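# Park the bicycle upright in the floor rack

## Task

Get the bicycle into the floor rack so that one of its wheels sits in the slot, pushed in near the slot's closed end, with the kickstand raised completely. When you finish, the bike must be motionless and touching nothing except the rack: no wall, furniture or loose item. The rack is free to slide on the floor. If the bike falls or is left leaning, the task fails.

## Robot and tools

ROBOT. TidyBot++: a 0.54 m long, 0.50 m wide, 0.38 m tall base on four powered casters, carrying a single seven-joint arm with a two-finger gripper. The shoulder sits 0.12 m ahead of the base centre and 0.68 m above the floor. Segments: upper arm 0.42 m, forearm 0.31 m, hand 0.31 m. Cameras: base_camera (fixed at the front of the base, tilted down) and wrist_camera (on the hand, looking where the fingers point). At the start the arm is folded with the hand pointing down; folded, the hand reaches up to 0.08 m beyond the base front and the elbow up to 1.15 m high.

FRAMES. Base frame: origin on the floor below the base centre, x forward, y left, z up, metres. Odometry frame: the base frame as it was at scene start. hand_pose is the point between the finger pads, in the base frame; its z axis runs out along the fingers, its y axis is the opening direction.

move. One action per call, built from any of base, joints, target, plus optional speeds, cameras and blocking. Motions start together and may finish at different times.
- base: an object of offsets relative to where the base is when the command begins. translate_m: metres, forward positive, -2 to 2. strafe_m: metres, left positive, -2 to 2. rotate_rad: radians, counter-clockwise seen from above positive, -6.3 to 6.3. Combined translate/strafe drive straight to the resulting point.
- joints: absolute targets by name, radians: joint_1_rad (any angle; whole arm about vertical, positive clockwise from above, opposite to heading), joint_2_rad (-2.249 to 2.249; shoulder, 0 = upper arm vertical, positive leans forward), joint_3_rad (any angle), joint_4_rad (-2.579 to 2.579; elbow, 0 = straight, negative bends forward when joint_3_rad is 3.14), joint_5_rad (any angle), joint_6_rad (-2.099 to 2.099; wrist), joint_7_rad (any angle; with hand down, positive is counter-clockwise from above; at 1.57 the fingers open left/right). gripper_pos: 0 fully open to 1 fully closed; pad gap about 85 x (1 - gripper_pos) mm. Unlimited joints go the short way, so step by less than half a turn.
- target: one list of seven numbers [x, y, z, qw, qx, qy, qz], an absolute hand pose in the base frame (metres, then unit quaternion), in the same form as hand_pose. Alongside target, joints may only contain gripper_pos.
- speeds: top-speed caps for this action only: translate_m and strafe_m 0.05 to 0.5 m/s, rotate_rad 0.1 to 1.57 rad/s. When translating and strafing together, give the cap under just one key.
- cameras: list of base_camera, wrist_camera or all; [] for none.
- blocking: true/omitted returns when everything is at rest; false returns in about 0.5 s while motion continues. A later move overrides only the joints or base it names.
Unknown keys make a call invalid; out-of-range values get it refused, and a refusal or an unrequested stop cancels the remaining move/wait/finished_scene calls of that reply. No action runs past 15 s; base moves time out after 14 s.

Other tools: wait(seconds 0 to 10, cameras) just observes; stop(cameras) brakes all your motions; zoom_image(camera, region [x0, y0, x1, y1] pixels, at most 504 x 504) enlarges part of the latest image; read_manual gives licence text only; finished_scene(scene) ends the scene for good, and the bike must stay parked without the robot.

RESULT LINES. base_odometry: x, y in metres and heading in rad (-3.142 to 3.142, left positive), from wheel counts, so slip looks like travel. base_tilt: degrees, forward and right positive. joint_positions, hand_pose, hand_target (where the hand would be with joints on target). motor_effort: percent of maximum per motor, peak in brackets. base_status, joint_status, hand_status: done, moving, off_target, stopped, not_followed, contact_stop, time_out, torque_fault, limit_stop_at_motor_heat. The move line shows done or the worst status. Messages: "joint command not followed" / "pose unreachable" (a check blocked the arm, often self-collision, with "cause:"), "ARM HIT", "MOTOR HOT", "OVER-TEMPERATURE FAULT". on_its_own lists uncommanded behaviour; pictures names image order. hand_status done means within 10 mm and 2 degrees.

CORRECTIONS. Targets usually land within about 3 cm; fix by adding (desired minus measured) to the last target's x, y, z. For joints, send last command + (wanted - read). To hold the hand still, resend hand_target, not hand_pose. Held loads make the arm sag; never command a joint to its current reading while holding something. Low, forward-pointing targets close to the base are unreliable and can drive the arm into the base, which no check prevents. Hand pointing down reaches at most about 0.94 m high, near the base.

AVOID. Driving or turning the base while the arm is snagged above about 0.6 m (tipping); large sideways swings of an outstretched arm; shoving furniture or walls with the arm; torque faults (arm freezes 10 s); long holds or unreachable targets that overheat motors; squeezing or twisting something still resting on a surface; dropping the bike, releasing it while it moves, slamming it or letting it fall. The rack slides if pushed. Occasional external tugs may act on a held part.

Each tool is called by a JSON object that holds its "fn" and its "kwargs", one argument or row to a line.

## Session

{"fn": "move", "kwargs": {

}}

Scene clock: 0.00 s.
base_odometry: x=+0.000 y=+0.000 heading=+0.000
base_tilt: forward=+0.2 right=-0.5
base_status: not commanded
joint_positions: joint_1_rad=-0.010 joint_2_rad=-0.312 joint_3_rad=+3.187 joint_4_rad=-2.524 joint_5_rad=+0.027 joint_6_rad=-0.872 joint_7_rad=+1.593 gripper_pos=+0.000
joint_status: not commanded
motor_effort: joint_1_rad=+0 joint_2_rad=-1 joint_3_rad=+0 joint_4_rad=+15 joint_5_rad=+0 joint_6_rad=+1 joint_7_rad=+1
hand_pose: x=+0.2600 y=-0.0083 z=+0.5836 quat_wxyz=(+0.004, +1.000, +0.003, +0.029) (m; base frame)
hand_target: x=+0.2595 y=-0.0082 z=+0.5833 quat_wxyz=(+0.004, +1.000, +0.003, +0.028) (m; base frame)
hand_status: not commanded
pictures: base_camera, wrist_camera
camera_calibration:
wrist_camera: T_world_to_cam=[[0.112633, -0.991697, -0.062051, 0.00111021], [-0.991915, -0.108543, -0.0657545, 0.357189], [0.0584734, 0.0689554, -0.995905, 0.699298], [0, 0, 0, 1]] pos_world=[0.313285, -0.00834889, 0.719989]

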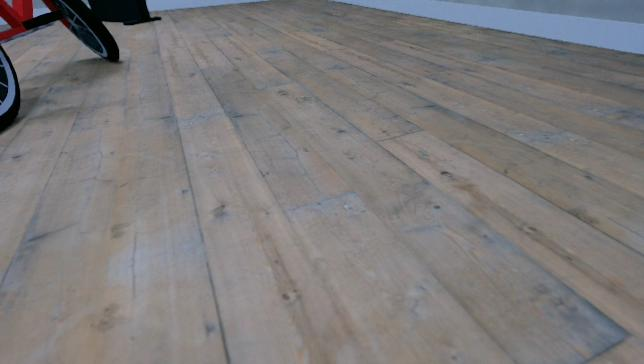

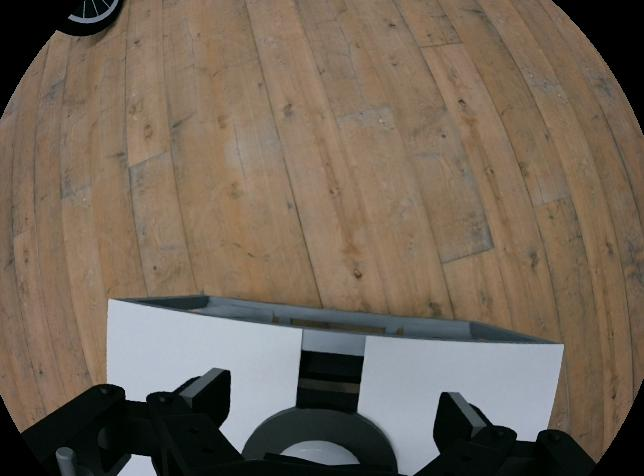

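Bike is front-left. Scan.

{"fn": "move", "kwargs": {
  "joints": {"joint_1_rad": -0.4, "joint_2_rad": -0.3, "joint_3_rad": 3.14, "joint_4_rad": -1.7, "joint_5_rad": 0, "joint_6_rad": -0.8, "joint_7_rad": 1.57, "gripper_pos": 1.0},
  "base": {"rotate_rad": 0.4}
}}

Scene clock: 2.63 s.
move: done
base_odometry: x=+0.000 y=+0.000 heading=+0.400
base_tilt: forward=+0.2 right=-0.5
base_status: done
joint_positions: joint_1_rad=-0.387 joint_2_rad=-0.312 joint_3_rad=+3.163 joint_4_rad=-1.712 joint_5_rad=+0.027 joint_6_rad=-0.858 joint_7_rad=+1.593 gripper_pos=+0.999
joint_status: all done
motor_effort: joint_1_rad=+1(2) joint_2_rad=-8(9) joint_3_rad=+0(1) joint_4_rad=+22(22) joint_5_rad=+1(2) joint_6_rad=+7(7) joint_7_rad=+1(2)
hand_pose: x=+0.5148 y=+0.1450 z=+0.9383 quat_wxyz=(-0.064, +0.886, +0.177, +0.423) (m; base frame)
hand_target: x=+0.5208 y=+0.1722 z=+0.9540 quat_wxyz=(-0.090, +0.873, +0.177, +0.444) (m; base frame)
hand_status: not commanded
pictures: base_camera, wrist_camera
camera_calibration:
wrist_camera: T_world_to_cam=[[0.479836, -0.874737, 0.0677747, -0.181444], [-0.531742, -0.35139, -0.770568, 1.10954], [0.697859, 0.333708, -0.633744, 0.319717], [0, 0, 0, 1]] pos_world=[0.453935, 0.124474, 1.06989]

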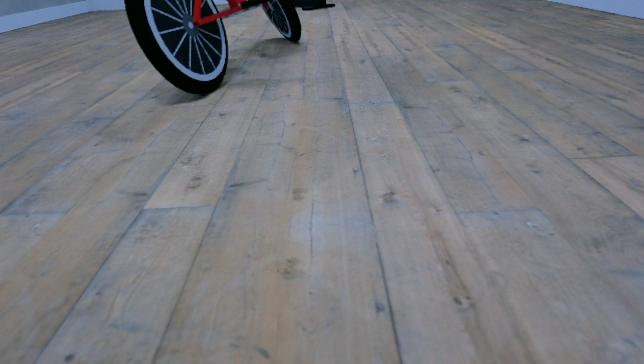

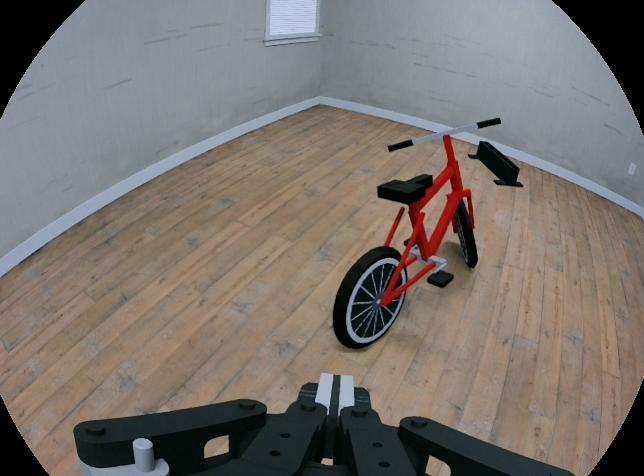

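{"fn": "move", "kwargs": {
  "base": {"translate_m": 1.95, "strafe_m": -0.80, "rotate_rad": 0.5},
  "joints": {"joint_1_rad": 0}
}}

Scene clock: 10.20 s.
move: done
base_odometry: x=+2.108 y=+0.022 heading=+0.900
base_tilt: forward=+0.2 right=-0.5
base_status: done
joint_positions: joint_1_rad=-0.011 joint_2_rad=-0.306 joint_3_rad=+3.153 joint_4_rad=-1.712 joint_5_rad=+0.026 joint_6_rad=-0.856 joint_7_rad=+1.593 gripper_pos=+0.999
joint_status: all done
motor_effort: joint_1_rad=+0(2) joint_2_rad=-8(11) joint_3_rad=+0(2) joint_4_rad=+22(23) joint_5_rad=+0(2) joint_6_rad=+7(8) joint_7_rad=+1(1)
hand_pose: x=+0.5424 y=-0.0055 z=+0.9361 quat_wxyz=(+0.016, +0.905, +0.013, +0.426) (m; base frame)
hand_target: x=+0.5561 y=+0.0021 z=+0.9540 quat_wxyz=(+0.000, +0.891, +0.000, +0.454) (m; base frame)
hand_status: not commanded
pictures: base_camera, wrist_camera
camera_calibration:
wrist_camera: T_world_to_cam=[[0.135147, -0.988347, 0.0700368, -0.141964], [-0.625626, -0.139933, -0.76747, 1.11884], [0.768327, 0.0599043, -0.637248, 0.312867], [0, 0, 0, 1]] pos_world=[0.478775, -0.00248977, 1.06799]

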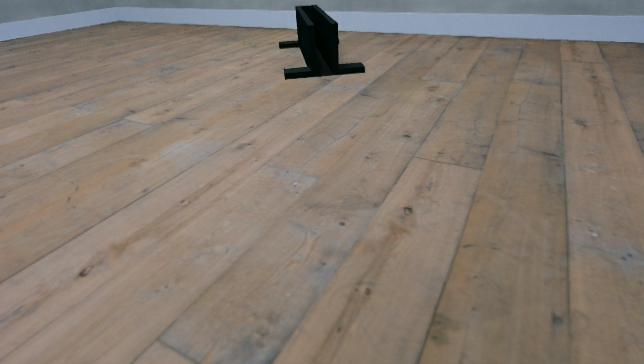

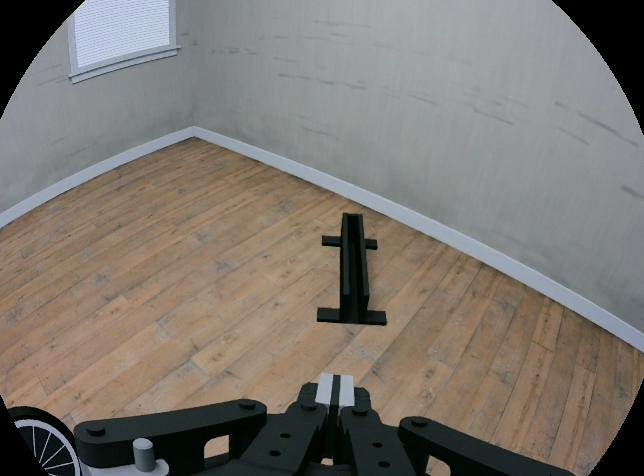

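{"fn": "move", "kwargs": {
  "base": {"translate_m": 1.58, "strafe_m": 0.56, "rotate_rad": -1.475},
  "joints": {"joint_1_rad": 0, "joint_2_rad": -0.5, "joint_3_rad": 3.14, "joint_4_rad": -2.0, "joint_5_rad": 0, "joint_6_rad": -0.9, "joint_7_rad": 0, "gripper_pos": 0.2}
}}

Scene clock: 19.47 s.
move: done
base_odometry: x=+2.652 y=+1.607 heading=-0.576
base_tilt: forward=+0.2 right=-0.5
base_status: done
joint_positions: joint_1_rad=-0.009 joint_2_rad=-0.488 joint_3_rad=+3.152 joint_4_rad=-1.976 joint_5_rad=+0.026 joint_6_rad=-0.856 joint_7_rad=+0.074 gripper_pos=+0.200
joint_status: all done
motor_effort: joint_1_rad=+0(2) joint_2_rad=-2(8) joint_3_rad=+0(2) joint_4_rad=+22(23) joint_5_rad=+0(2) joint_6_rad=+5(7) joint_7_rad=+1(2)
hand_pose: x=+0.4581 y=-0.0056 z=+0.8621 quat_wxyz=(-0.257, +0.677, -0.625, +0.291) (m; base frame)
hand_target: x=+0.4411 y=+0.0019 z=+0.8437 quat_wxyz=(-0.256, +0.660, -0.658, +0.256) (m; base frame)
hand_status: not commanded
pictures: base_camera, wrist_camera
camera_calibration:
wrist_camera: T_world_to_cam=[[-0.631031, -0.190921, -0.751897, 0.938544], [-0.113974, 0.981541, -0.153579, 0.251945], [0.767339, -0.0112164, -0.641143, 0.333909], [0, 0, 0, 1]] pos_world=[0.364744, -0.0643614, 0.958465]

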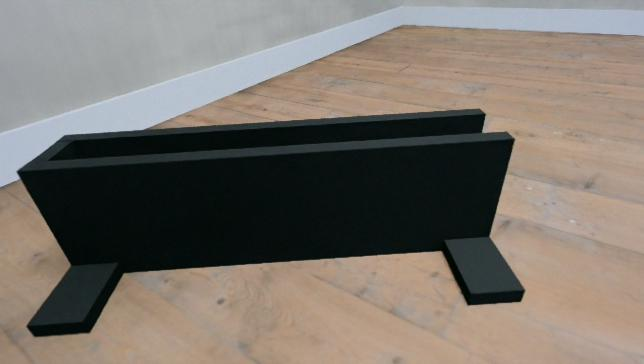

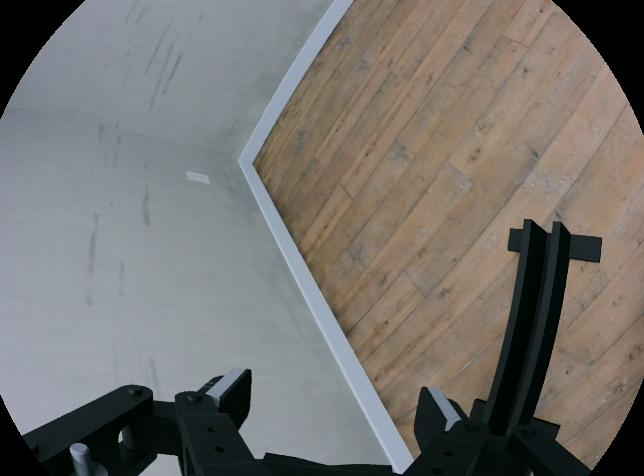

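{"fn": "move", "kwargs": {
  "target": [0.573, 0.033, 0.26, 0, 0.712, -0.702, 0],
  "joints": {"gripper_pos": 0.4}
}}

Scene clock: 23.47 s.
move: off_target
base_odometry: x=+2.652 y=+1.607 heading=-0.576
base_tilt: forward=+0.2 right=-0.5
base_status: not commanded
joint_positions: joint_1_rad=-0.221 joint_2_rad=+1.100 joint_3_rad=+3.363 joint_4_rad=-1.813 joint_5_rad=-0.684 joint_6_rad=-0.395 joint_7_rad=+0.509 gripper_pos=+0.400
joint_status: all done
motor_effort: joint_1_rad=+0(1) joint_2_rad=-34(37) joint_3_rad=+3(3) joint_4_rad=+5(22) joint_5_rad=+1(2) joint_6_rad=+0(7) joint_7_rad=+1(1)
hand_pose: x=+0.5431 y=+0.0455 z=+0.2605 quat_wxyz=(+0.014, +0.695, -0.718, -0.041) (m; base frame)
hand_target: x=+0.5730 y=+0.0330 z=+0.2600 quat_wxyz=(+0.000, +0.712, -0.702, +0.000) (m; base frame)
hand_status: off_target (0.032 m and 5.6 deg from the pose sent, 0.614 m and 45.9 deg at the start)
pictures: base_camera, wrist_camera
camera_calibration:
wrist_camera: T_world_to_cam=[[-0.99758, -0.0694675, -0.00305103, 0.548148], [-0.0695323, 0.996935, 0.0358523, 0.0448849], [0.000551105, 0.0359777, -0.999352, 0.391086], [0, 0, 0, 1]] pos_world=[0.549726, -0.0207392, 0.390896]

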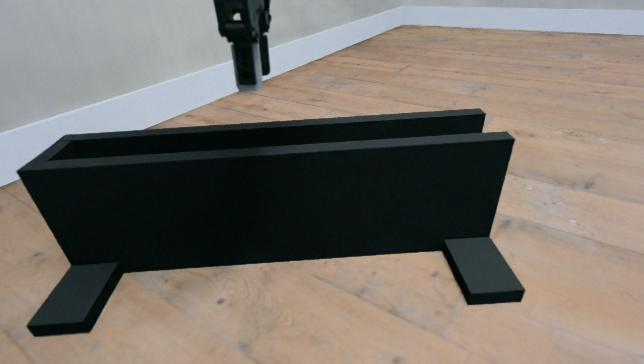

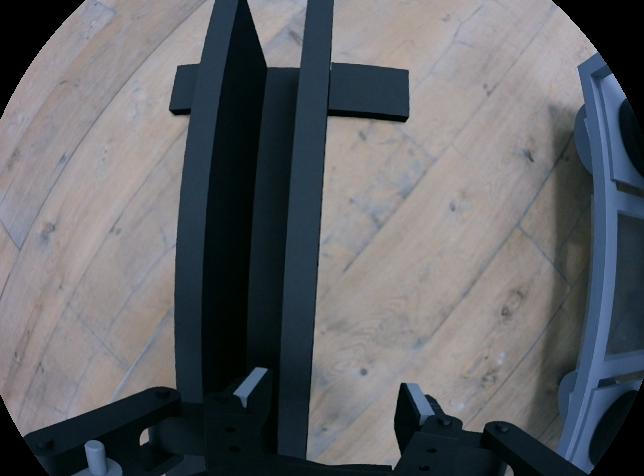

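{"fn": "move", "kwargs": {
  "target": [0.598, 0.02, 0.23, 0, 0.712, -0.702, 0]
}}

Scene clock: 25.33 s.
move: off_target
base_odometry: x=+2.652 y=+1.607 heading=-0.576
base_tilt: forward=+0.2 right=-0.5
base_status: not commanded
joint_positions: joint_1_rad=-0.210 joint_2_rad=+1.182 joint_3_rad=+3.364 joint_4_rad=-1.693 joint_5_rad=-0.686 joint_6_rad=-0.393 joint_7_rad=+0.511 gripper_pos=+0.400
joint_status: not commanded
motor_effort: joint_1_rad=+0(1) joint_2_rad=-36(38) joint_3_rad=+3(3) joint_4_rad=+5(6) joint_5_rad=+1(1) joint_6_rad=+0(2) joint_7_rad=+1(1)
hand_pose: x=+0.5808 y=+0.0424 z=+0.2315 quat_wxyz=(+0.002, +0.700, -0.714, -0.026) (m; base frame)
hand_target: x=+0.5980 y=+0.0200 z=+0.2300 quat_wxyz=(+0.000, +0.712, -0.702, +0.000) (m; base frame)
hand_status: off_target (0.028 m and 3.6 deg from the pose sent, 0.068 m and 5.6 deg at the start)
pictures: base_camera, wrist_camera
camera_calibration:
wrist_camera: T_world_to_cam=[[-0.995855, -0.0816309, -0.0401054, 0.593558], [-0.0828044, 0.996158, 0.0285242, 0.0610515], [0.0376228, 0.0317269, -0.998788, 0.340759], [0, 0, 0, 1]] pos_world=[0.583333, -0.0231755, 0.362409]

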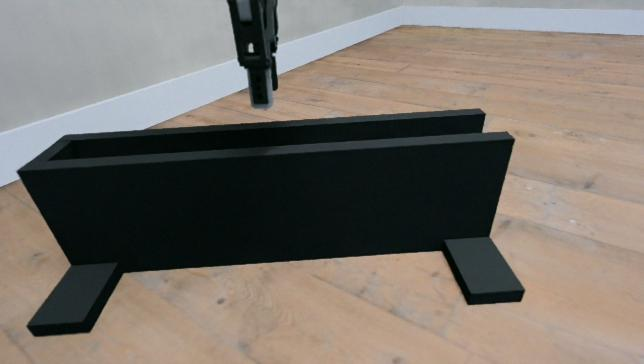

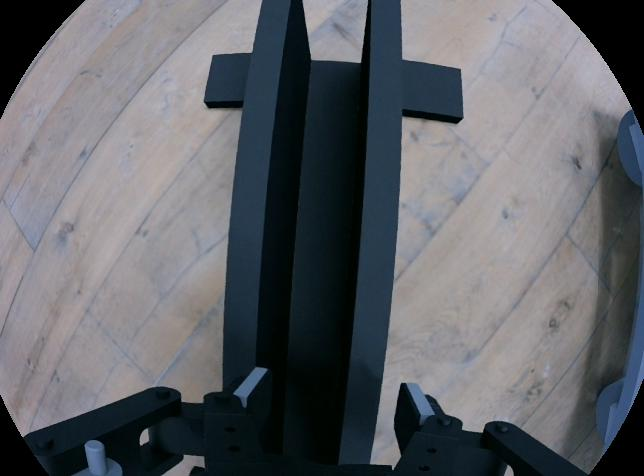

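{"fn": "move", "kwargs": {
  "target": [0.585, 0.018, 0.20, 0, 0.712, -0.702, 0]
}}

Scene clock: 26.67 s.
move: off_target
base_odometry: x=+2.652 y=+1.607 heading=-0.576
base_tilt: forward=+0.2 right=-0.6
base_status: not commanded
joint_positions: joint_1_rad=-0.180 joint_2_rad=+1.246 joint_3_rad=+3.353 joint_4_rad=-1.693 joint_5_rad=-0.715 joint_6_rad=-0.335 joint_7_rad=+0.561 gripper_pos=+0.400
joint_status: not commanded
motor_effort: joint_1_rad=+0(2) joint_2_rad=-36(39) joint_3_rad=+3(3) joint_4_rad=+4(6) joint_5_rad=+1(2) joint_6_rad=+0(1) joint_7_rad=+1(1)
hand_pose: x=+0.5687 y=+0.0224 z=+0.2011 quat_wxyz=(+0.013, +0.698, -0.715, -0.021) (m; base frame)
hand_target: x=+0.5850 y=+0.0180 z=+0.2000 quat_wxyz=(+0.000, +0.712, -0.702, +0.000) (m; base frame)
hand_status: off_target (0.017 m and 3.6 deg from the pose sent, 0.040 m and 3.6 deg at the start)
pictures: base_camera, wrist_camera
camera_calibration:
wrist_camera: T_world_to_cam=[[-0.996466, -0.0787433, -0.0292267, 0.576684], [-0.0789366, 0.996864, 0.00551904, 0.0832955], [0.0287005, 0.00780659, -0.999558, 0.317247], [0, 0, 0, 1]] pos_world=[0.572116, -0.0401009, 0.333501]

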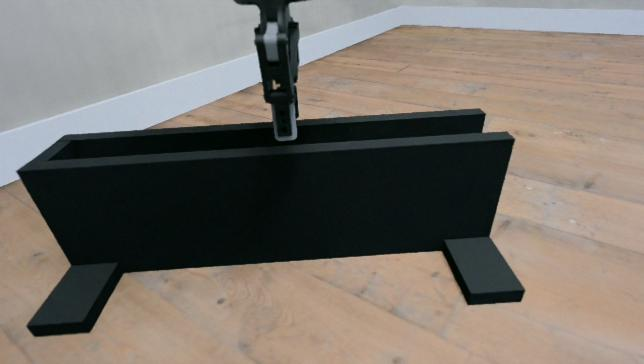

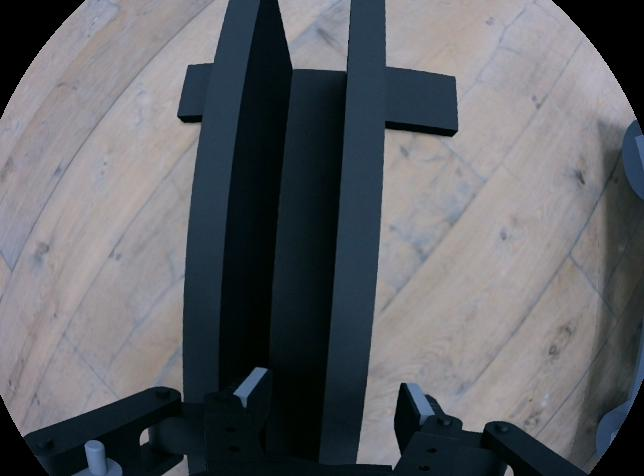

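{"fn": "move", "kwargs": {
  "target": [0.582, 0.028, 0.143, 0, 0.712, -0.702, 0]
}}

{"fn": "move", "kwargs": {
  "joints": {"gripper_pos": 1.0}
}}

Scene clock: 28.30 s.
move: off_target
base_odometry: x=+2.652 y=+1.607 heading=-0.576
base_tilt: forward=+0.2 right=-0.5
base_status: not commanded
joint_positions: joint_1_rad=-0.177 joint_2_rad=+1.379 joint_3_rad=+3.320 joint_4_rad=-1.627 joint_5_rad=-0.746 joint_6_rad=-0.277 joint_7_rad=+0.576 gripper_pos=+0.400
joint_status: not commanded
motor_effort: joint_1_rad=+0(2) joint_2_rad=-36(40) joint_3_rad=+2(3) joint_4_rad=+1(4) joint_5_rad=+1(2) joint_6_rad=+0(1) joint_7_rad=+1(1)
hand_pose: x=+0.5560 y=+0.0272 z=+0.1427 quat_wxyz=(+0.023, +0.700, -0.714, -0.024) (m; base frame)
hand_target: x=+0.5820 y=+0.0280 z=+0.1430 quat_wxyz=(+0.000, +0.712, -0.702, +0.000) (m; base frame)
hand_status: off_target (0.026 m and 4.3 deg from the pose sent, 0.060 m and 3.6 deg at the start)
pictures: base_camera, wrist_camera
camera_calibration:
wrist_camera: T_world_to_cam=[[-0.996402, -0.0841129, -0.0104416, 0.560207], [-0.0840997, 0.996456, -0.00169621, 0.0816644], [0.0105473, -0.000811968, -0.999944, 0.269595], [0, 0, 0, 1]] pos_world=[0.562215, -0.0340355, 0.275568]

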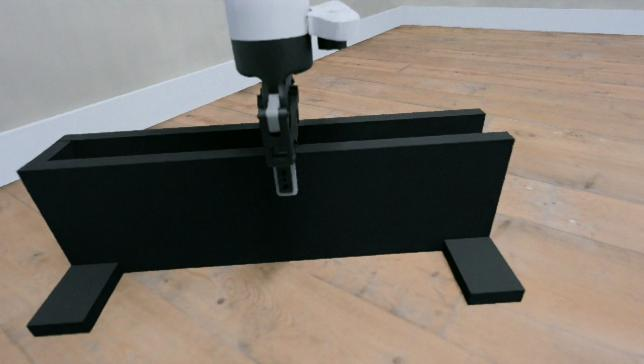

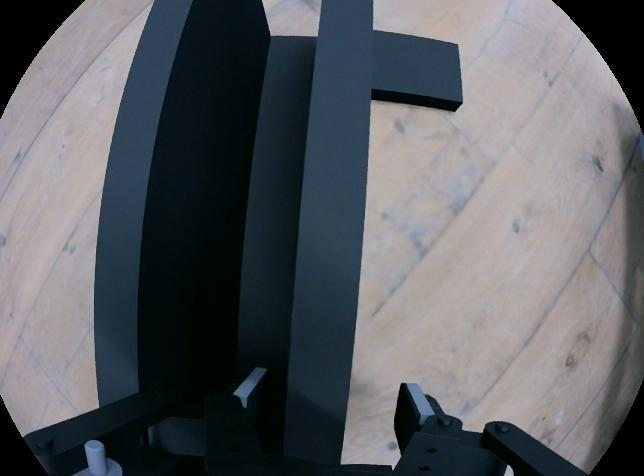

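Scene clock: 29.73 s.
move: off_target
base_odometry: x=+2.652 y=+1.607 heading=-0.576
base_tilt: forward=+0.2 right=-0.5
base_status: not commanded
joint_positions: joint_1_rad=-0.177 joint_2_rad=+1.375 joint_3_rad=+3.318 joint_4_rad=-1.620 joint_5_rad=-0.749 joint_6_rad=-0.263 joint_7_rad=+0.579 gripper_pos=+0.800
joint_status: gripper_pos off_target (ended at +0.800, target +1.000)
motor_effort: joint_1_rad=+1(2) joint_2_rad=-35(40) joint_3_rad=+2(4) joint_4_rad=+2(5) joint_5_rad=+1(2) joint_6_rad=-1(3) joint_7_rad=+1(1)
hand_pose: x=+0.5655 y=+0.0270 z=+0.1442 quat_wxyz=(+0.017, +0.700, -0.713, -0.015) (m; base frame)
hand_target: x=+0.5820 y=+0.0280 z=+0.1430 quat_wxyz=(+0.000, +0.712, -0.702, +0.000) (m; base frame)
hand_status: not commanded
pictures: base_camera, wrist_camera
camera_calibration:
wrist_camera: T_world_to_cam=[[-0.995856, -0.0852846, -0.0315835, 0.572367], [-0.0851001, 0.996347, -0.00714018, 0.0840103], [0.0320771, -0.00442283, -0.999476, 0.25881], [0, 0, 0, 1]] pos_world=[0.568842, -0.0337447, 0.277352]

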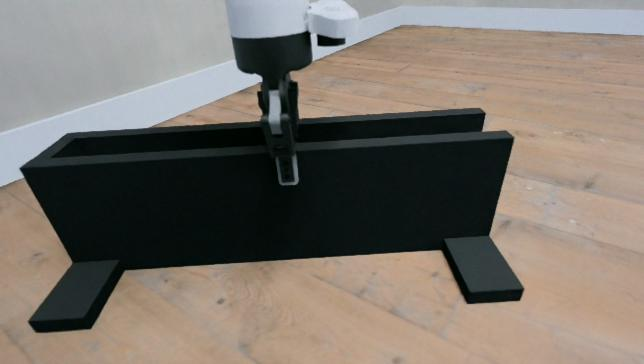

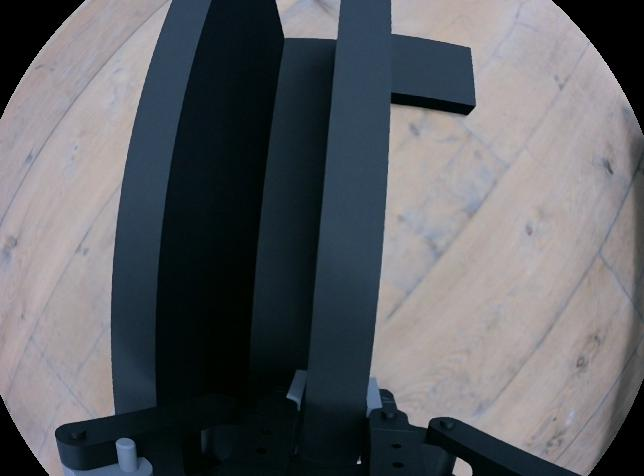

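{"fn": "move", "kwargs": {
  "target": [0.572, 0.020, 0.26, 0, 0.712, -0.702, 0]
}}

Scene clock: 31.73 s.
move: off_target
base_odometry: x=+2.652 y=+1.607 heading=-0.576
base_tilt: forward=+0.2 right=-0.5
base_status: not commanded
joint_positions: joint_1_rad=-0.189 joint_2_rad=+1.155 joint_3_rad=+3.354 joint_4_rad=-1.793 joint_5_rad=-0.746 joint_6_rad=-0.288 joint_7_rad=+0.579 gripper_pos=+0.800
joint_status: not commanded
motor_effort: joint_1_rad=+0(1) joint_2_rad=-45(49) joint_3_rad=+4(4) joint_4_rad=+5(7) joint_5_rad=+1(2) joint_6_rad=+1(2) joint_7_rad=+1(1)
hand_pose: x=+0.5630 y=+0.0209 z=+0.2357 quat_wxyz=(+0.005, +0.691, -0.723, -0.004) (m; base frame)
hand_target: x=+0.5720 y=+0.0200 z=+0.2600 quat_wxyz=(+0.000, +0.712, -0.702, +0.000) (m; base frame)
hand_status: off_target (0.026 m and 3.5 deg from the pose sent, 0.116 m and 3.2 deg at the start)
pictures: base_camera, wrist_camera
camera_calibration:
wrist_camera: T_world_to_cam=[[-0.996254, -0.0578774, -0.0642577, 0.579669], [-0.0573627, 0.998305, -0.00982728, 0.0755858], [0.0647175, -0.00610447, -0.997885, 0.33161], [0, 0, 0, 1]] pos_world=[0.560372, -0.0398836, 0.3689]

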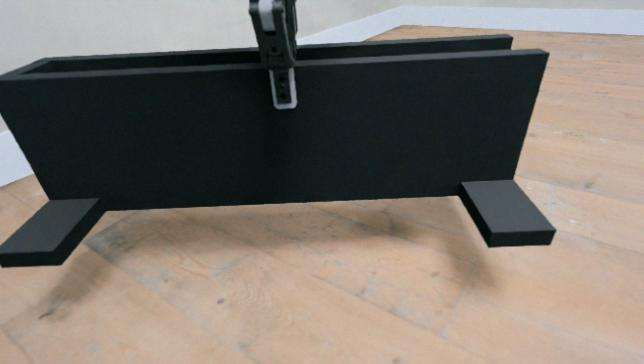

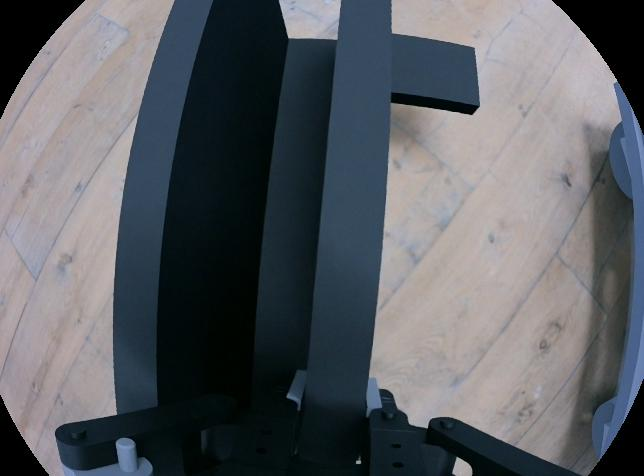

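{"fn": "move", "kwargs": {
  "base": {"translate_m": -0.04, "strafe_m": -0.22, "rotate_rad": -0.995},
  "speeds": {"translate_m": 0.3, "rotate_rad": 0.6}
}}

Scene clock: 35.93 s.
move: done
base_odometry: x=+2.498 y=+1.445 heading=-1.571
base_tilt: forward=+0.2 right=-0.5
base_status: done
joint_positions: joint_1_rad=-0.201 joint_2_rad=+1.155 joint_3_rad=+3.379 joint_4_rad=-1.793 joint_5_rad=-0.746 joint_6_rad=-0.295 joint_7_rad=+0.579 gripper_pos=+0.800
joint_status: not commanded
motor_effort: joint_1_rad=+1(9) joint_2_rad=-44(45) joint_3_rad=+5(10) joint_4_rad=+4(7) joint_5_rad=+1(2) joint_6_rad=+2(3) joint_7_rad=+1(1)
hand_pose: x=+0.5635 y=+0.0125 z=+0.2371 quat_wxyz=(+0.012, +0.691, -0.723, +0.003) (m; base frame)
hand_target: x=+0.5720 y=+0.0200 z=+0.2600 quat_wxyz=(+0.000, +0.712, -0.702, +0.000) (m; base frame)
hand_status: not commanded
pictures: base_camera, wrist_camera
camera_calibration:
wrist_camera: T_world_to_cam=[[-0.996205, -0.0607065, -0.0623764, 0.579293], [-0.0589793, 0.997833, -0.0291694, 0.0895326], [0.064012, -0.0253798, -0.997626, 0.333481], [0, 0, 0, 1]] pos_world=[0.561028, -0.045708, 0.371435]

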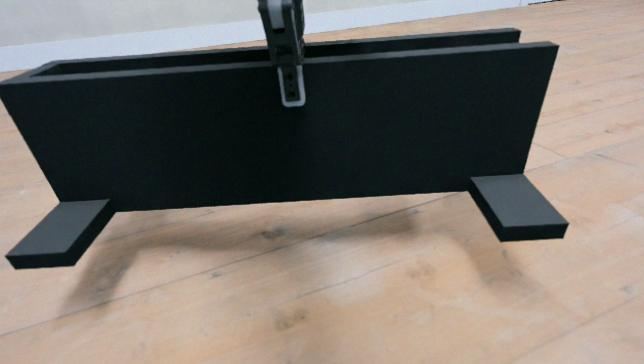

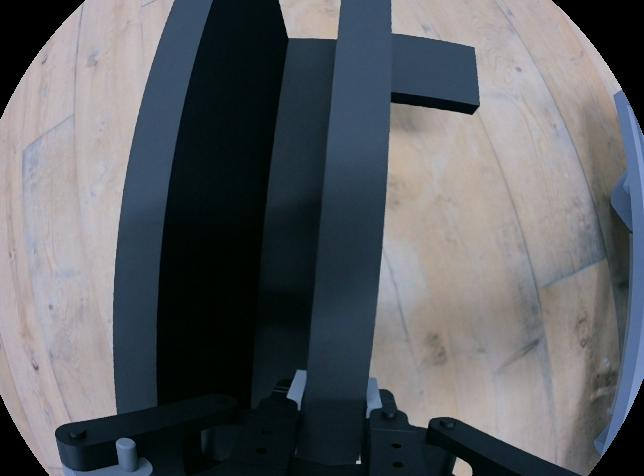

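{"fn": "move", "kwargs": {
  "target": [0.578, 0.020, 0.145, 0, 0.712, -0.702, 0]
}}

Scene clock: 38.93 s.
move: off_target
base_odometry: x=+2.498 y=+1.445 heading=-1.570
base_tilt: forward=+0.2 right=-0.5
base_status: not commanded
joint_positions: joint_1_rad=-0.154 joint_2_rad=+1.372 joint_3_rad=+3.308 joint_4_rad=-1.633 joint_5_rad=-0.754 joint_6_rad=-0.240 joint_7_rad=+0.603 gripper_pos=+0.800
joint_status: not commanded
motor_effort: joint_1_rad=+1(1) joint_2_rad=-36(47) joint_3_rad=+2(5) joint_4_rad=+3(7) joint_5_rad=+1(3) joint_6_rad=-2(4) joint_7_rad=+1(1)
hand_pose: x=+0.5655 y=+0.0182 z=+0.1445 quat_wxyz=(+0.014, +0.699, -0.715, -0.011) (m; base frame)
hand_target: x=+0.5780 y=+0.0200 z=+0.1450 quat_wxyz=(+0.000, +0.712, -0.702, +0.000) (m; base frame)
hand_status: off_target (0.013 m and 2.9 deg from the pose sent, 0.093 m and 3.6 deg at the start)
pictures: base_camera, wrist_camera
camera_calibration:
wrist_camera: T_world_to_cam=[[-0.995788, -0.0821198, -0.0407824, 0.572891], [-0.0817343, 0.996593, -0.0110354, 0.091464], [0.0415497, -0.00765563, -0.999107, 0.253799], [0, 0, 0, 1]] pos_world=[0.567408, -0.0421638, 0.277945]

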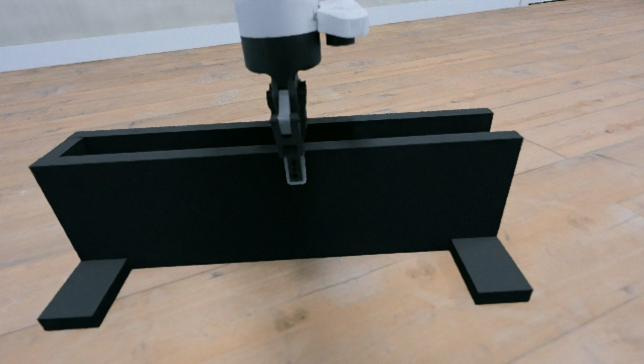

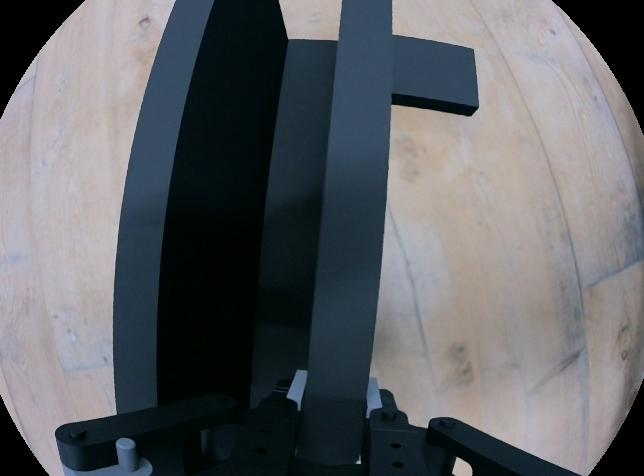

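{"fn": "move", "kwargs": {
  "joints": {"gripper_pos": 0.4},
  "cameras": []
}}

{"fn": "move", "kwargs": {
  "target": [0.55, 0.010, 0.32, 0, 0.712, -0.702, 0],
  "cameras": []
}}

{"fn": "move", "kwargs": {
  "joints": {"joint_1_rad": 0.8, "joint_2_rad": -0.3, "joint_3_rad": 3.14, "joint_4_rad": -1.7, "joint_5_rad": 0, "joint_6_rad": -1.0, "joint_7_rad": 1.57}
}}

Scene clock: 40.83 s.
move: done
base_odometry: x=+2.498 y=+1.445 heading=-1.570
base_tilt: forward=+0.2 right=-0.6
base_status: not commanded
joint_positions: joint_1_rad=-0.154 joint_2_rad=+1.372 joint_3_rad=+3.308 joint_4_rad=-1.633 joint_5_rad=-0.754 joint_6_rad=-0.239 joint_7_rad=+0.603 gripper_pos=+0.400
joint_status: all done
motor_effort: joint_1_rad=+0(1) joint_2_rad=-36(38) joint_3_rad=+2(3) joint_4_rad=+3(3) joint_5_rad=+1(2) joint_6_rad=+0(2) joint_7_rad=+1(1)
hand_pose: x=+0.5656 y=+0.0182 z=+0.1445 quat_wxyz=(+0.014, +0.699, -0.715, -0.011) (m; base frame)
hand_target: x=+0.5780 y=+0.0200 z=+0.1450 quat_wxyz=(+0.000, +0.712, -0.702, +0.000) (m; base frame)
hand_status: not commanded
pictures: none
No camera images: "cameras" was empty.

Scene clock: 42.43 s.
move: off_target
base_odometry: x=+2.498 y=+1.445 heading=-1.570
base_tilt: forward=+0.2 right=-0.5
base_status: not commanded
joint_positions: joint_1_rad=-0.199 joint_2_rad=+0.958 joint_3_rad=+3.399 joint_4_rad=-1.895 joint_5_rad=-0.707 joint_6_rad=-0.314 joint_7_rad=+0.603 gripper_pos=+0.400
joint_status: not commanded
motor_effort: joint_1_rad=+0(1) joint_2_rad=-33(39) joint_3_rad=+3(3) joint_4_rad=+5(7) joint_5_rad=+1(2) joint_6_rad=+1(1) joint_7_rad=+1(1)
hand_pose: x=+0.5746 y=+0.0101 z=+0.3171 quat_wxyz=(-0.020, +0.700, -0.713, +0.023) (m; base frame)
hand_target: x=+0.5500 y=+0.0100 z=+0.3200 quat_wxyz=(+0.000, +0.712, -0.702, +0.000) (m; base frame)
hand_status: off_target (0.025 m and 4.0 deg from the pose sent, 0.176 m and 2.9 deg at the start)
pictures: none
No camera images: "cameras" was empty.

Scene clock: 45.23 s.
move: done
base_odometry: x=+2.498 y=+1.445 heading=-1.570
base_tilt: forward=+0.2 right=-0.5
base_status: not commanded
joint_positions: joint_1_rad=+0.787 joint_2_rad=-0.295 joint_3_rad=+3.164 joint_4_rad=-1.714 joint_5_rad=-0.038 joint_6_rad=-0.942 joint_7_rad=+1.495 gripper_pos=+0.400
joint_status: all done
motor_effort: joint_1_rad=+1(3) joint_2_rad=-9(36) joint_3_rad=+0(4) joint_4_rad=+21(22) joint_5_rad=+1(2) joint_6_rad=+6(7) joint_7_rad=+1(2)
hand_pose: x=+0.4075 y=-0.2883 z=+0.9113 quat_wxyz=(+0.116, +0.833, -0.401, +0.363) (m; base frame)
hand_target: x=+0.3962 y=-0.2824 z=+0.9077 quat_wxyz=(+0.141, +0.859, -0.363, +0.334) (m; base frame)
hand_status: not commanded
pictures: base_camera, wrist_camera
camera_calibration:
wrist_camera: T_world_to_cam=[[-0.663492, -0.744042, -0.0786088, 0.129862], [-0.485658, 0.508223, -0.711228, 1.05444], [0.569134, -0.433717, -0.698552, 0.41237], [0, 0, 0, 1]] pos_world=[0.363566, -0.260415, 1.04822]

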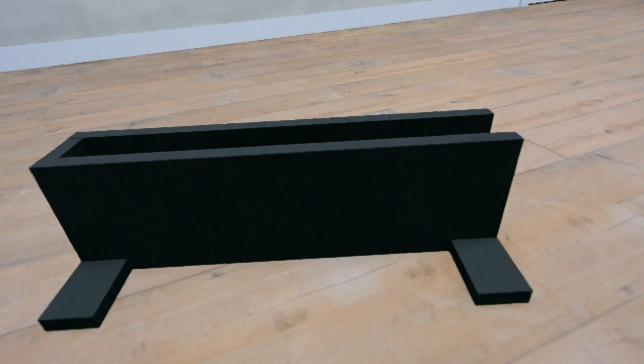

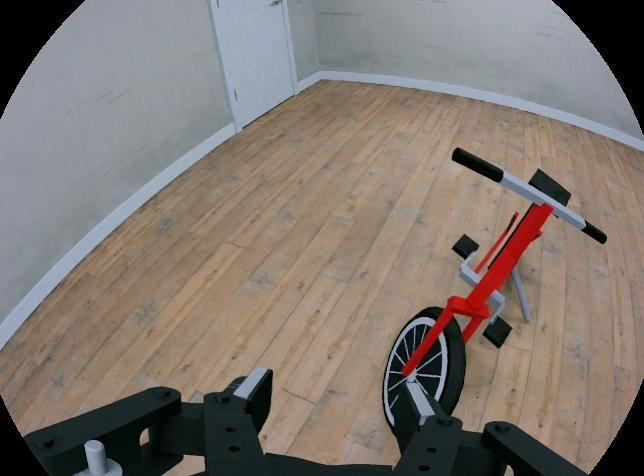

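{"fn": "move", "kwargs": {
  "base": {"strafe_m": -0.35},
  "joints": {"joint_1_rad": 0, "joint_2_rad": -0.1, "joint_3_rad": 3.14, "joint_4_rad": -1.3, "joint_5_rad": 0, "joint_6_rad": -1.7, "joint_7_rad": 1.57, "gripper_pos": 1.0}
}}

Scene clock: 51.00 s.
move: done
base_odometry: x=+2.148 y=+1.444 heading=-1.571
base_tilt: forward=+0.1 right=-0.5
base_status: done
joint_positions: joint_1_rad=+0.014 joint_2_rad=-0.115 joint_3_rad=+3.159 joint_4_rad=-1.316 joint_5_rad=-0.032 joint_6_rad=-1.641 joint_7_rad=+1.497 gripper_pos=+0.999
joint_status: all done
motor_effort: joint_1_rad=+1(2) joint_2_rad=-11(13) joint_3_rad=+0(2) joint_4_rad=+18(23) joint_5_rad=+1(2) joint_6_rad=+3(7) joint_7_rad=+1(2)
hand_pose: x=+0.4561 y=+0.0004 z=+0.9163 quat_wxyz=(-0.020, +0.987, -0.049, +0.149) (m; base frame)
hand_target: x=+0.4444 y=+0.0019 z=+0.9121 quat_wxyz=(+0.000, +0.993, +0.000, +0.121) (m; base frame)
hand_status: not commanded
pictures: base_camera, wrist_camera
camera_calibration:
wrist_camera: T_world_to_cam=[[0.0317096, -0.994823, -0.0965515, 0.0768359], [-0.952116, -0.000675503, -0.305735, 0.77623], [0.304087, 0.101623, -0.947208, 0.861947], [0, 0, 0, 1]] pos_world=[0.474518, -0.0106312, 1.06118]

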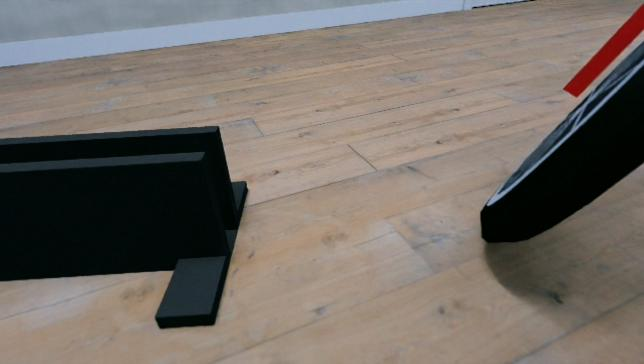

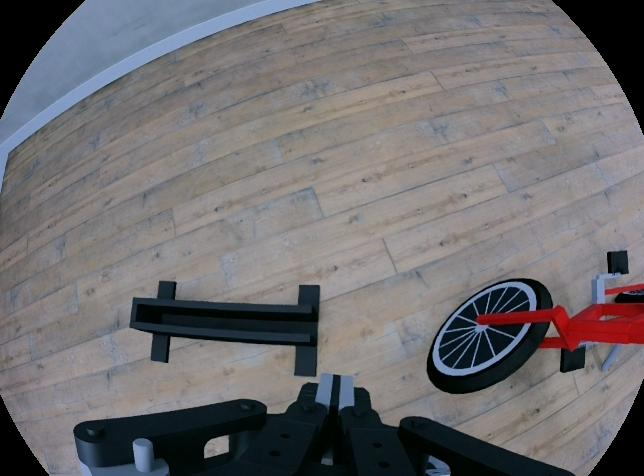

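{"fn": "move", "kwargs": {
  "target": [0.624, 0.37, 0.27, 0, 1, 0, 0]
}}

Scene clock: 55.43 s.
move: off_target
base_odometry: x=+2.148 y=+1.444 heading=-1.571
base_tilt: forward=+0.2 right=-0.5
base_status: not commanded
joint_positions: joint_1_rad=-0.653 joint_2_rad=+1.276 joint_3_rad=+3.191 joint_4_rad=-1.093 joint_5_rad=-0.063 joint_6_rad=-0.850 joint_7_rad=+1.074 gripper_pos=+0.999
joint_status: not commanded
motor_effort: joint_1_rad=+0(3) joint_2_rad=-45(48) joint_3_rad=+0(2) joint_4_rad=+11(19) joint_5_rad=+0(2) joint_6_rad=-1(4) joint_7_rad=+1(1)
hand_pose: x=+0.6019 y=+0.3540 z=+0.2684 quat_wxyz=(+0.021, +0.998, +0.048, -0.031) (m; base frame)
hand_target: x=+0.6240 y=+0.3700 z=+0.2700 quat_wxyz=(+0.000, +1.000, +0.000, +0.000) (m; base frame)
hand_status: off_target (0.027 m and 7.0 deg from the pose sent, 0.763 m and 18.2 deg at the start)
pictures: base_camera, wrist_camera
camera_calibration:
wrist_camera: T_world_to_cam=[[0.194401, -0.979914, -0.0444706, 0.244218], [-0.978681, -0.196821, 0.0586959, 0.704798], [-0.0662697, 0.032112, -0.997285, 0.428917], [0, 0, 0, 1]] pos_world=[0.67072, 0.364257, 0.397244]

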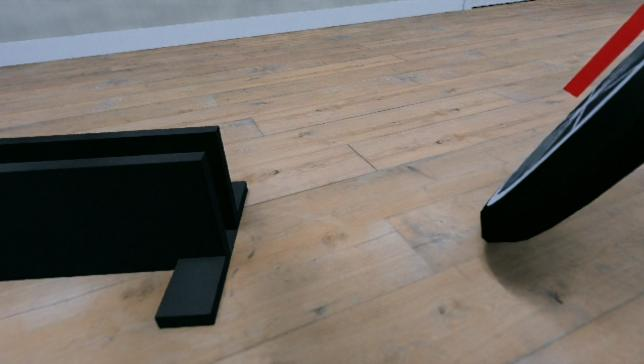

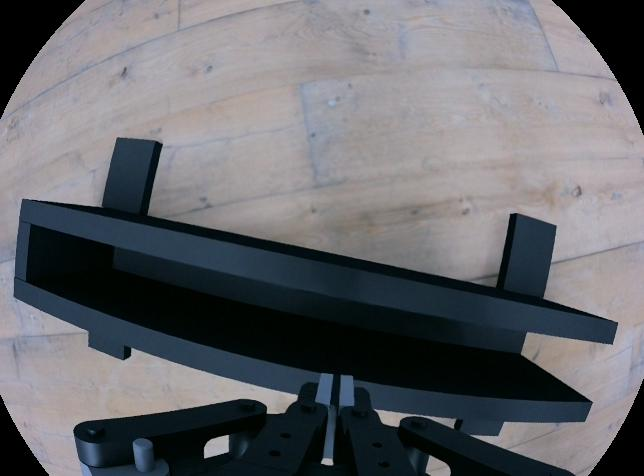

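{"fn": "move", "kwargs": {
  "target": [0.644, 0.386, 0.27, 0, 1, 0, 0]
}}

{"fn": "zoom_image", "kwargs": {
  "camera": "wrist_camera",
  "region": [150, 50, 500, 476]
}}

Scene clock: 61.20 s.
move: off_target
base_odometry: x=+2.148 y=+1.444 heading=-1.571
base_tilt: forward=+0.2 right=-0.5
base_status: not commanded
joint_positions: joint_1_rad=-0.653 joint_2_rad=+1.318 joint_3_rad=+3.191 joint_4_rad=-0.943 joint_5_rad=-0.063 joint_6_rad=-0.849 joint_7_rad=+1.058 gripper_pos=+0.999
joint_status: not commanded
motor_effort: joint_1_rad=+0(2) joint_2_rad=-47(48) joint_3_rad=+0(0) joint_4_rad=+14(14) joint_5_rad=+1(1) joint_6_rad=+1(1) joint_7_rad=+1(1)
hand_pose: x=+0.6502 y=+0.3917 z=+0.2751 quat_wxyz=(-0.009, +0.999, +0.044, +0.014) (m; base frame)
hand_target: x=+0.6440 y=+0.3860 z=+0.2700 quat_wxyz=(+0.000, +1.000, +0.000, +0.000) (m; base frame)
hand_status: off_target (0.010 m and 5.4 deg from the pose sent, 0.053 m and 7.0 deg at the start)
pictures: base_camera, wrist_camera
camera_calibration:
wrist_camera: T_world_to_cam=[[0.192061, -0.977237, -0.0901151, 0.285069], [-0.98115, -0.189202, -0.0393356, 0.784728], [0.0213902, 0.0959713, -0.995154, 0.355023], [0, 0, 0, 1]] pos_world=[0.707591, 0.39298, 0.40986]

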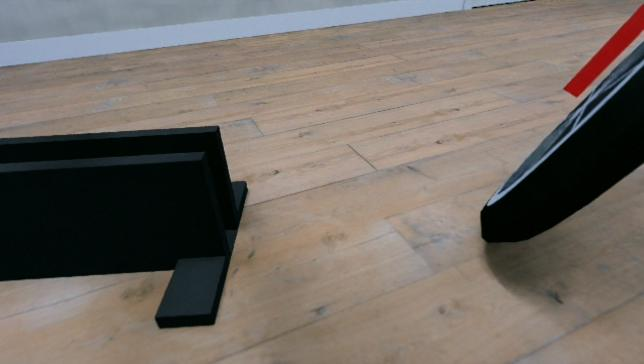

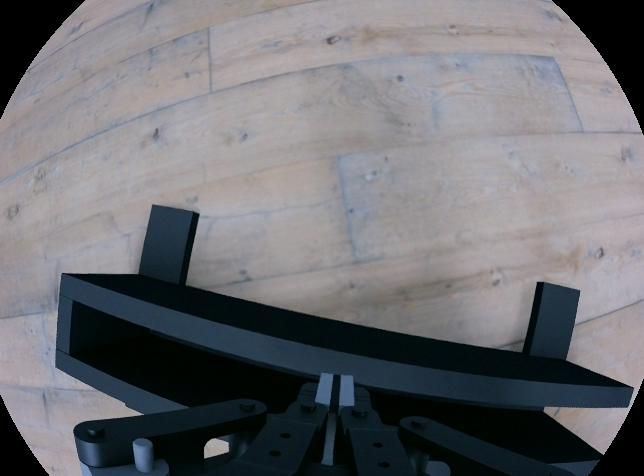

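Scaled by 1.183.

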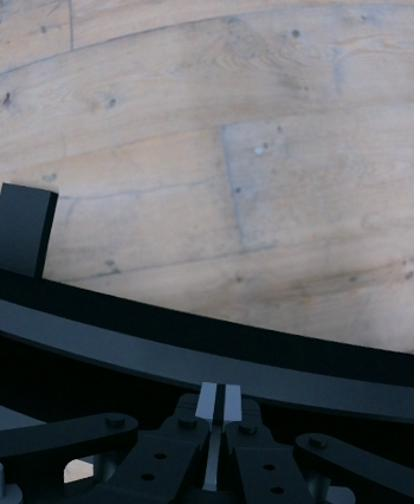

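{"fn": "move", "kwargs": {
  "target": [0.622, 0.378, 0.22, 0, 1, 0, 0]
}}

Scene clock: 63.93 s.
move: off_target
base_odometry: x=+2.148 y=+1.444 heading=-1.571
base_tilt: forward=+0.2 right=-0.5
base_status: not commanded
joint_positions: joint_1_rad=-0.662 joint_2_rad=+1.387 joint_3_rad=+3.195 joint_4_rad=-0.987 joint_5_rad=-0.074 joint_6_rad=-0.795 joint_7_rad=+1.058 gripper_pos=+0.999
joint_status: not commanded
motor_effort: joint_1_rad=+1(1) joint_2_rad=-45(49) joint_3_rad=+0(1) joint_4_rad=+12(15) joint_5_rad=+0(2) joint_6_rad=+1(1) joint_7_rad=+1(1)
hand_pose: x=+0.6187 y=+0.3742 z=+0.2213 quat_wxyz=(+0.007, +0.999, +0.043, -0.011) (m; base frame)
hand_target: x=+0.6220 y=+0.3780 z=+0.2200 quat_wxyz=(+0.000, +1.000, +0.000, +0.000) (m; base frame)
hand_status: off_target (0.005 m and 5.2 deg from the pose sent, 0.063 m and 5.4 deg at the start)
pictures: base_camera, wrist_camera
camera_calibration:
wrist_camera: T_world_to_cam=[[0.187115, -0.980115, -0.0660518, 0.268009], [-0.982005, -0.18838, 0.0134124, 0.736942], [-0.0255885, 0.0623535, -0.997726, 0.345985], [0, 0, 0, 1]] pos_world=[0.682385, 0.379932, 0.353017]

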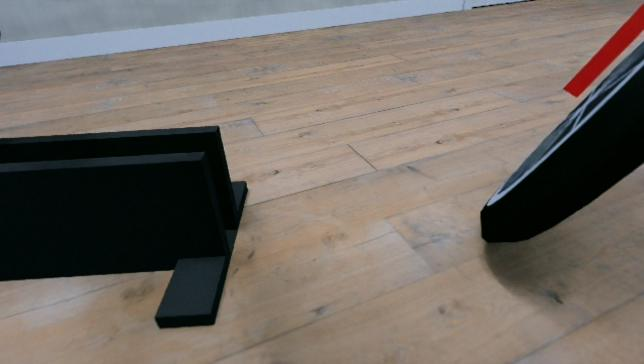

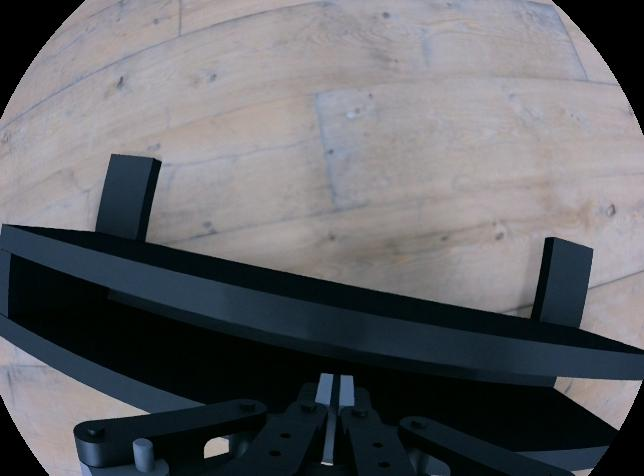

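{"fn": "move", "kwargs": {
  "target": [0.622, 0.378, 0.165, 0, 1, 0, 0]
}}

{"fn": "move", "kwargs": {
  "target": [0.622, 0.378, 0.12, 0, 1, 0, 0]
}}

Scene clock: 65.67 s.
move: off_target
base_odometry: x=+2.148 y=+1.444 heading=-1.571
base_tilt: forward=+0.2 right=-0.5
base_status: not commanded
joint_positions: joint_1_rad=-0.662 joint_2_rad=+1.505 joint_3_rad=+3.195 joint_4_rad=-0.926 joint_5_rad=-0.081 joint_6_rad=-0.784 joint_7_rad=+1.058 gripper_pos=+0.999
joint_status: not commanded
motor_effort: joint_1_rad=+1(2) joint_2_rad=-45(49) joint_3_rad=+0(1) joint_4_rad=+11(13) joint_5_rad=+1(2) joint_6_rad=-1(1) joint_7_rad=+1(1)
hand_pose: x=+0.6011 y=+0.3620 z=+0.1602 quat_wxyz=(+0.019, +0.998, +0.042, -0.030) (m; base frame)
hand_target: x=+0.6220 y=+0.3780 z=+0.1650 quat_wxyz=(+0.000, +1.000, +0.000, +0.000) (m; base frame)
hand_status: off_target (0.027 m and 6.3 deg from the pose sent, 0.056 m and 5.2 deg at the start)
pictures: base_camera, wrist_camera
camera_calibration:
wrist_camera: T_world_to_cam=[[0.183261, -0.981929, -0.0472271, 0.255215], [-0.981024, -0.185763, 0.0555331, 0.709806], [-0.0633026, 0.0361539, -0.997339, 0.317473], [0, 0, 0, 1]] pos_world=[0.669662, 0.370981, 0.289263]

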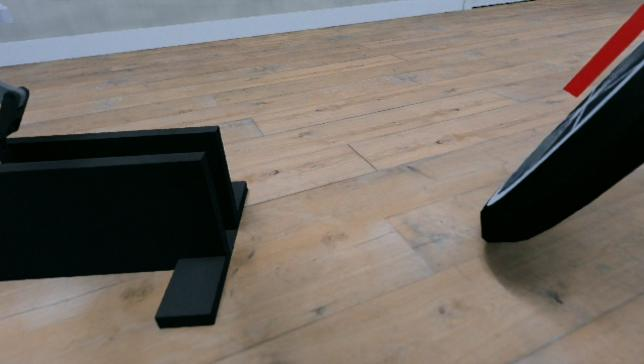

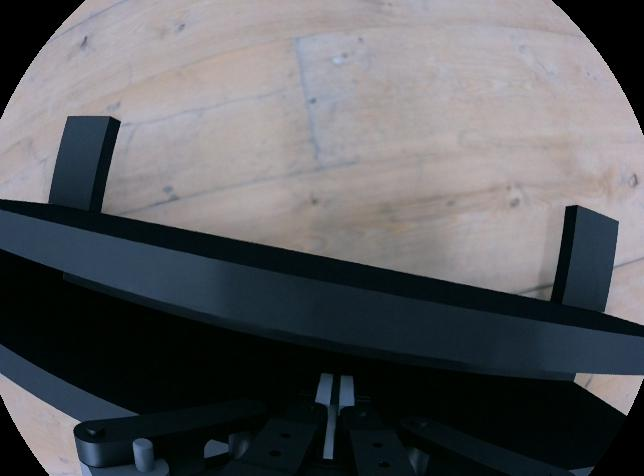

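Scene clock: 66.90 s.
move: off_target
base_odometry: x=+2.148 y=+1.444 heading=-1.571
base_tilt: forward=+0.2 right=-0.5
base_status: not commanded
joint_positions: joint_1_rad=-0.662 joint_2_rad=+1.607 joint_3_rad=+3.195 joint_4_rad=-0.824 joint_5_rad=-0.081 joint_6_rad=-0.780 joint_7_rad=+1.057 gripper_pos=+0.999
joint_status: not commanded
motor_effort: joint_1_rad=+0(2) joint_2_rad=-45(48) joint_3_rad=+0(1) joint_4_rad=+11(13) joint_5_rad=+1(2) joint_6_rad=-2(2) joint_7_rad=+1(1)
hand_pose: x=+0.6019 y=+0.3638 z=+0.1175 quat_wxyz=(+0.018, +0.998, +0.045, -0.028) (m; base frame)
hand_target: x=+0.6220 y=+0.3780 z=+0.1200 quat_wxyz=(+0.000, +1.000, +0.000, +0.000) (m; base frame)
hand_status: off_target (0.025 m and 6.4 deg from the pose sent, 0.048 m and 6.3 deg at the start)
pictures: base_camera, wrist_camera
camera_calibration:
wrist_camera: T_world_to_cam=[[0.188077, -0.980951, -0.0486101, 0.251735], [-0.980298, -0.190533, 0.0520903, 0.71509], [-0.0603598, 0.0378554, -0.997459, 0.272468], [0, 0, 0, 1]] pos_world=[0.670102, 0.372874, 0.246764]

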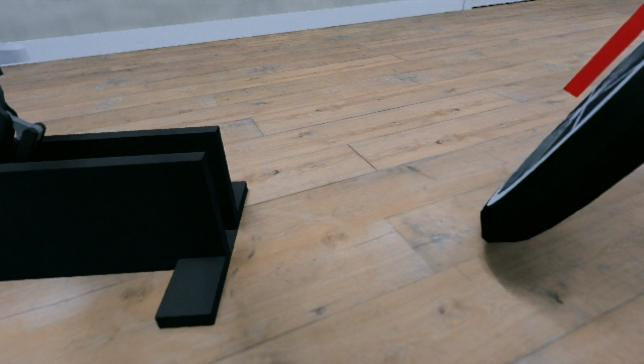

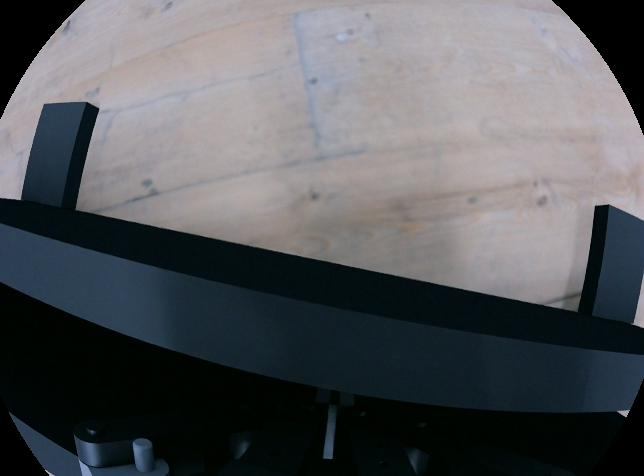

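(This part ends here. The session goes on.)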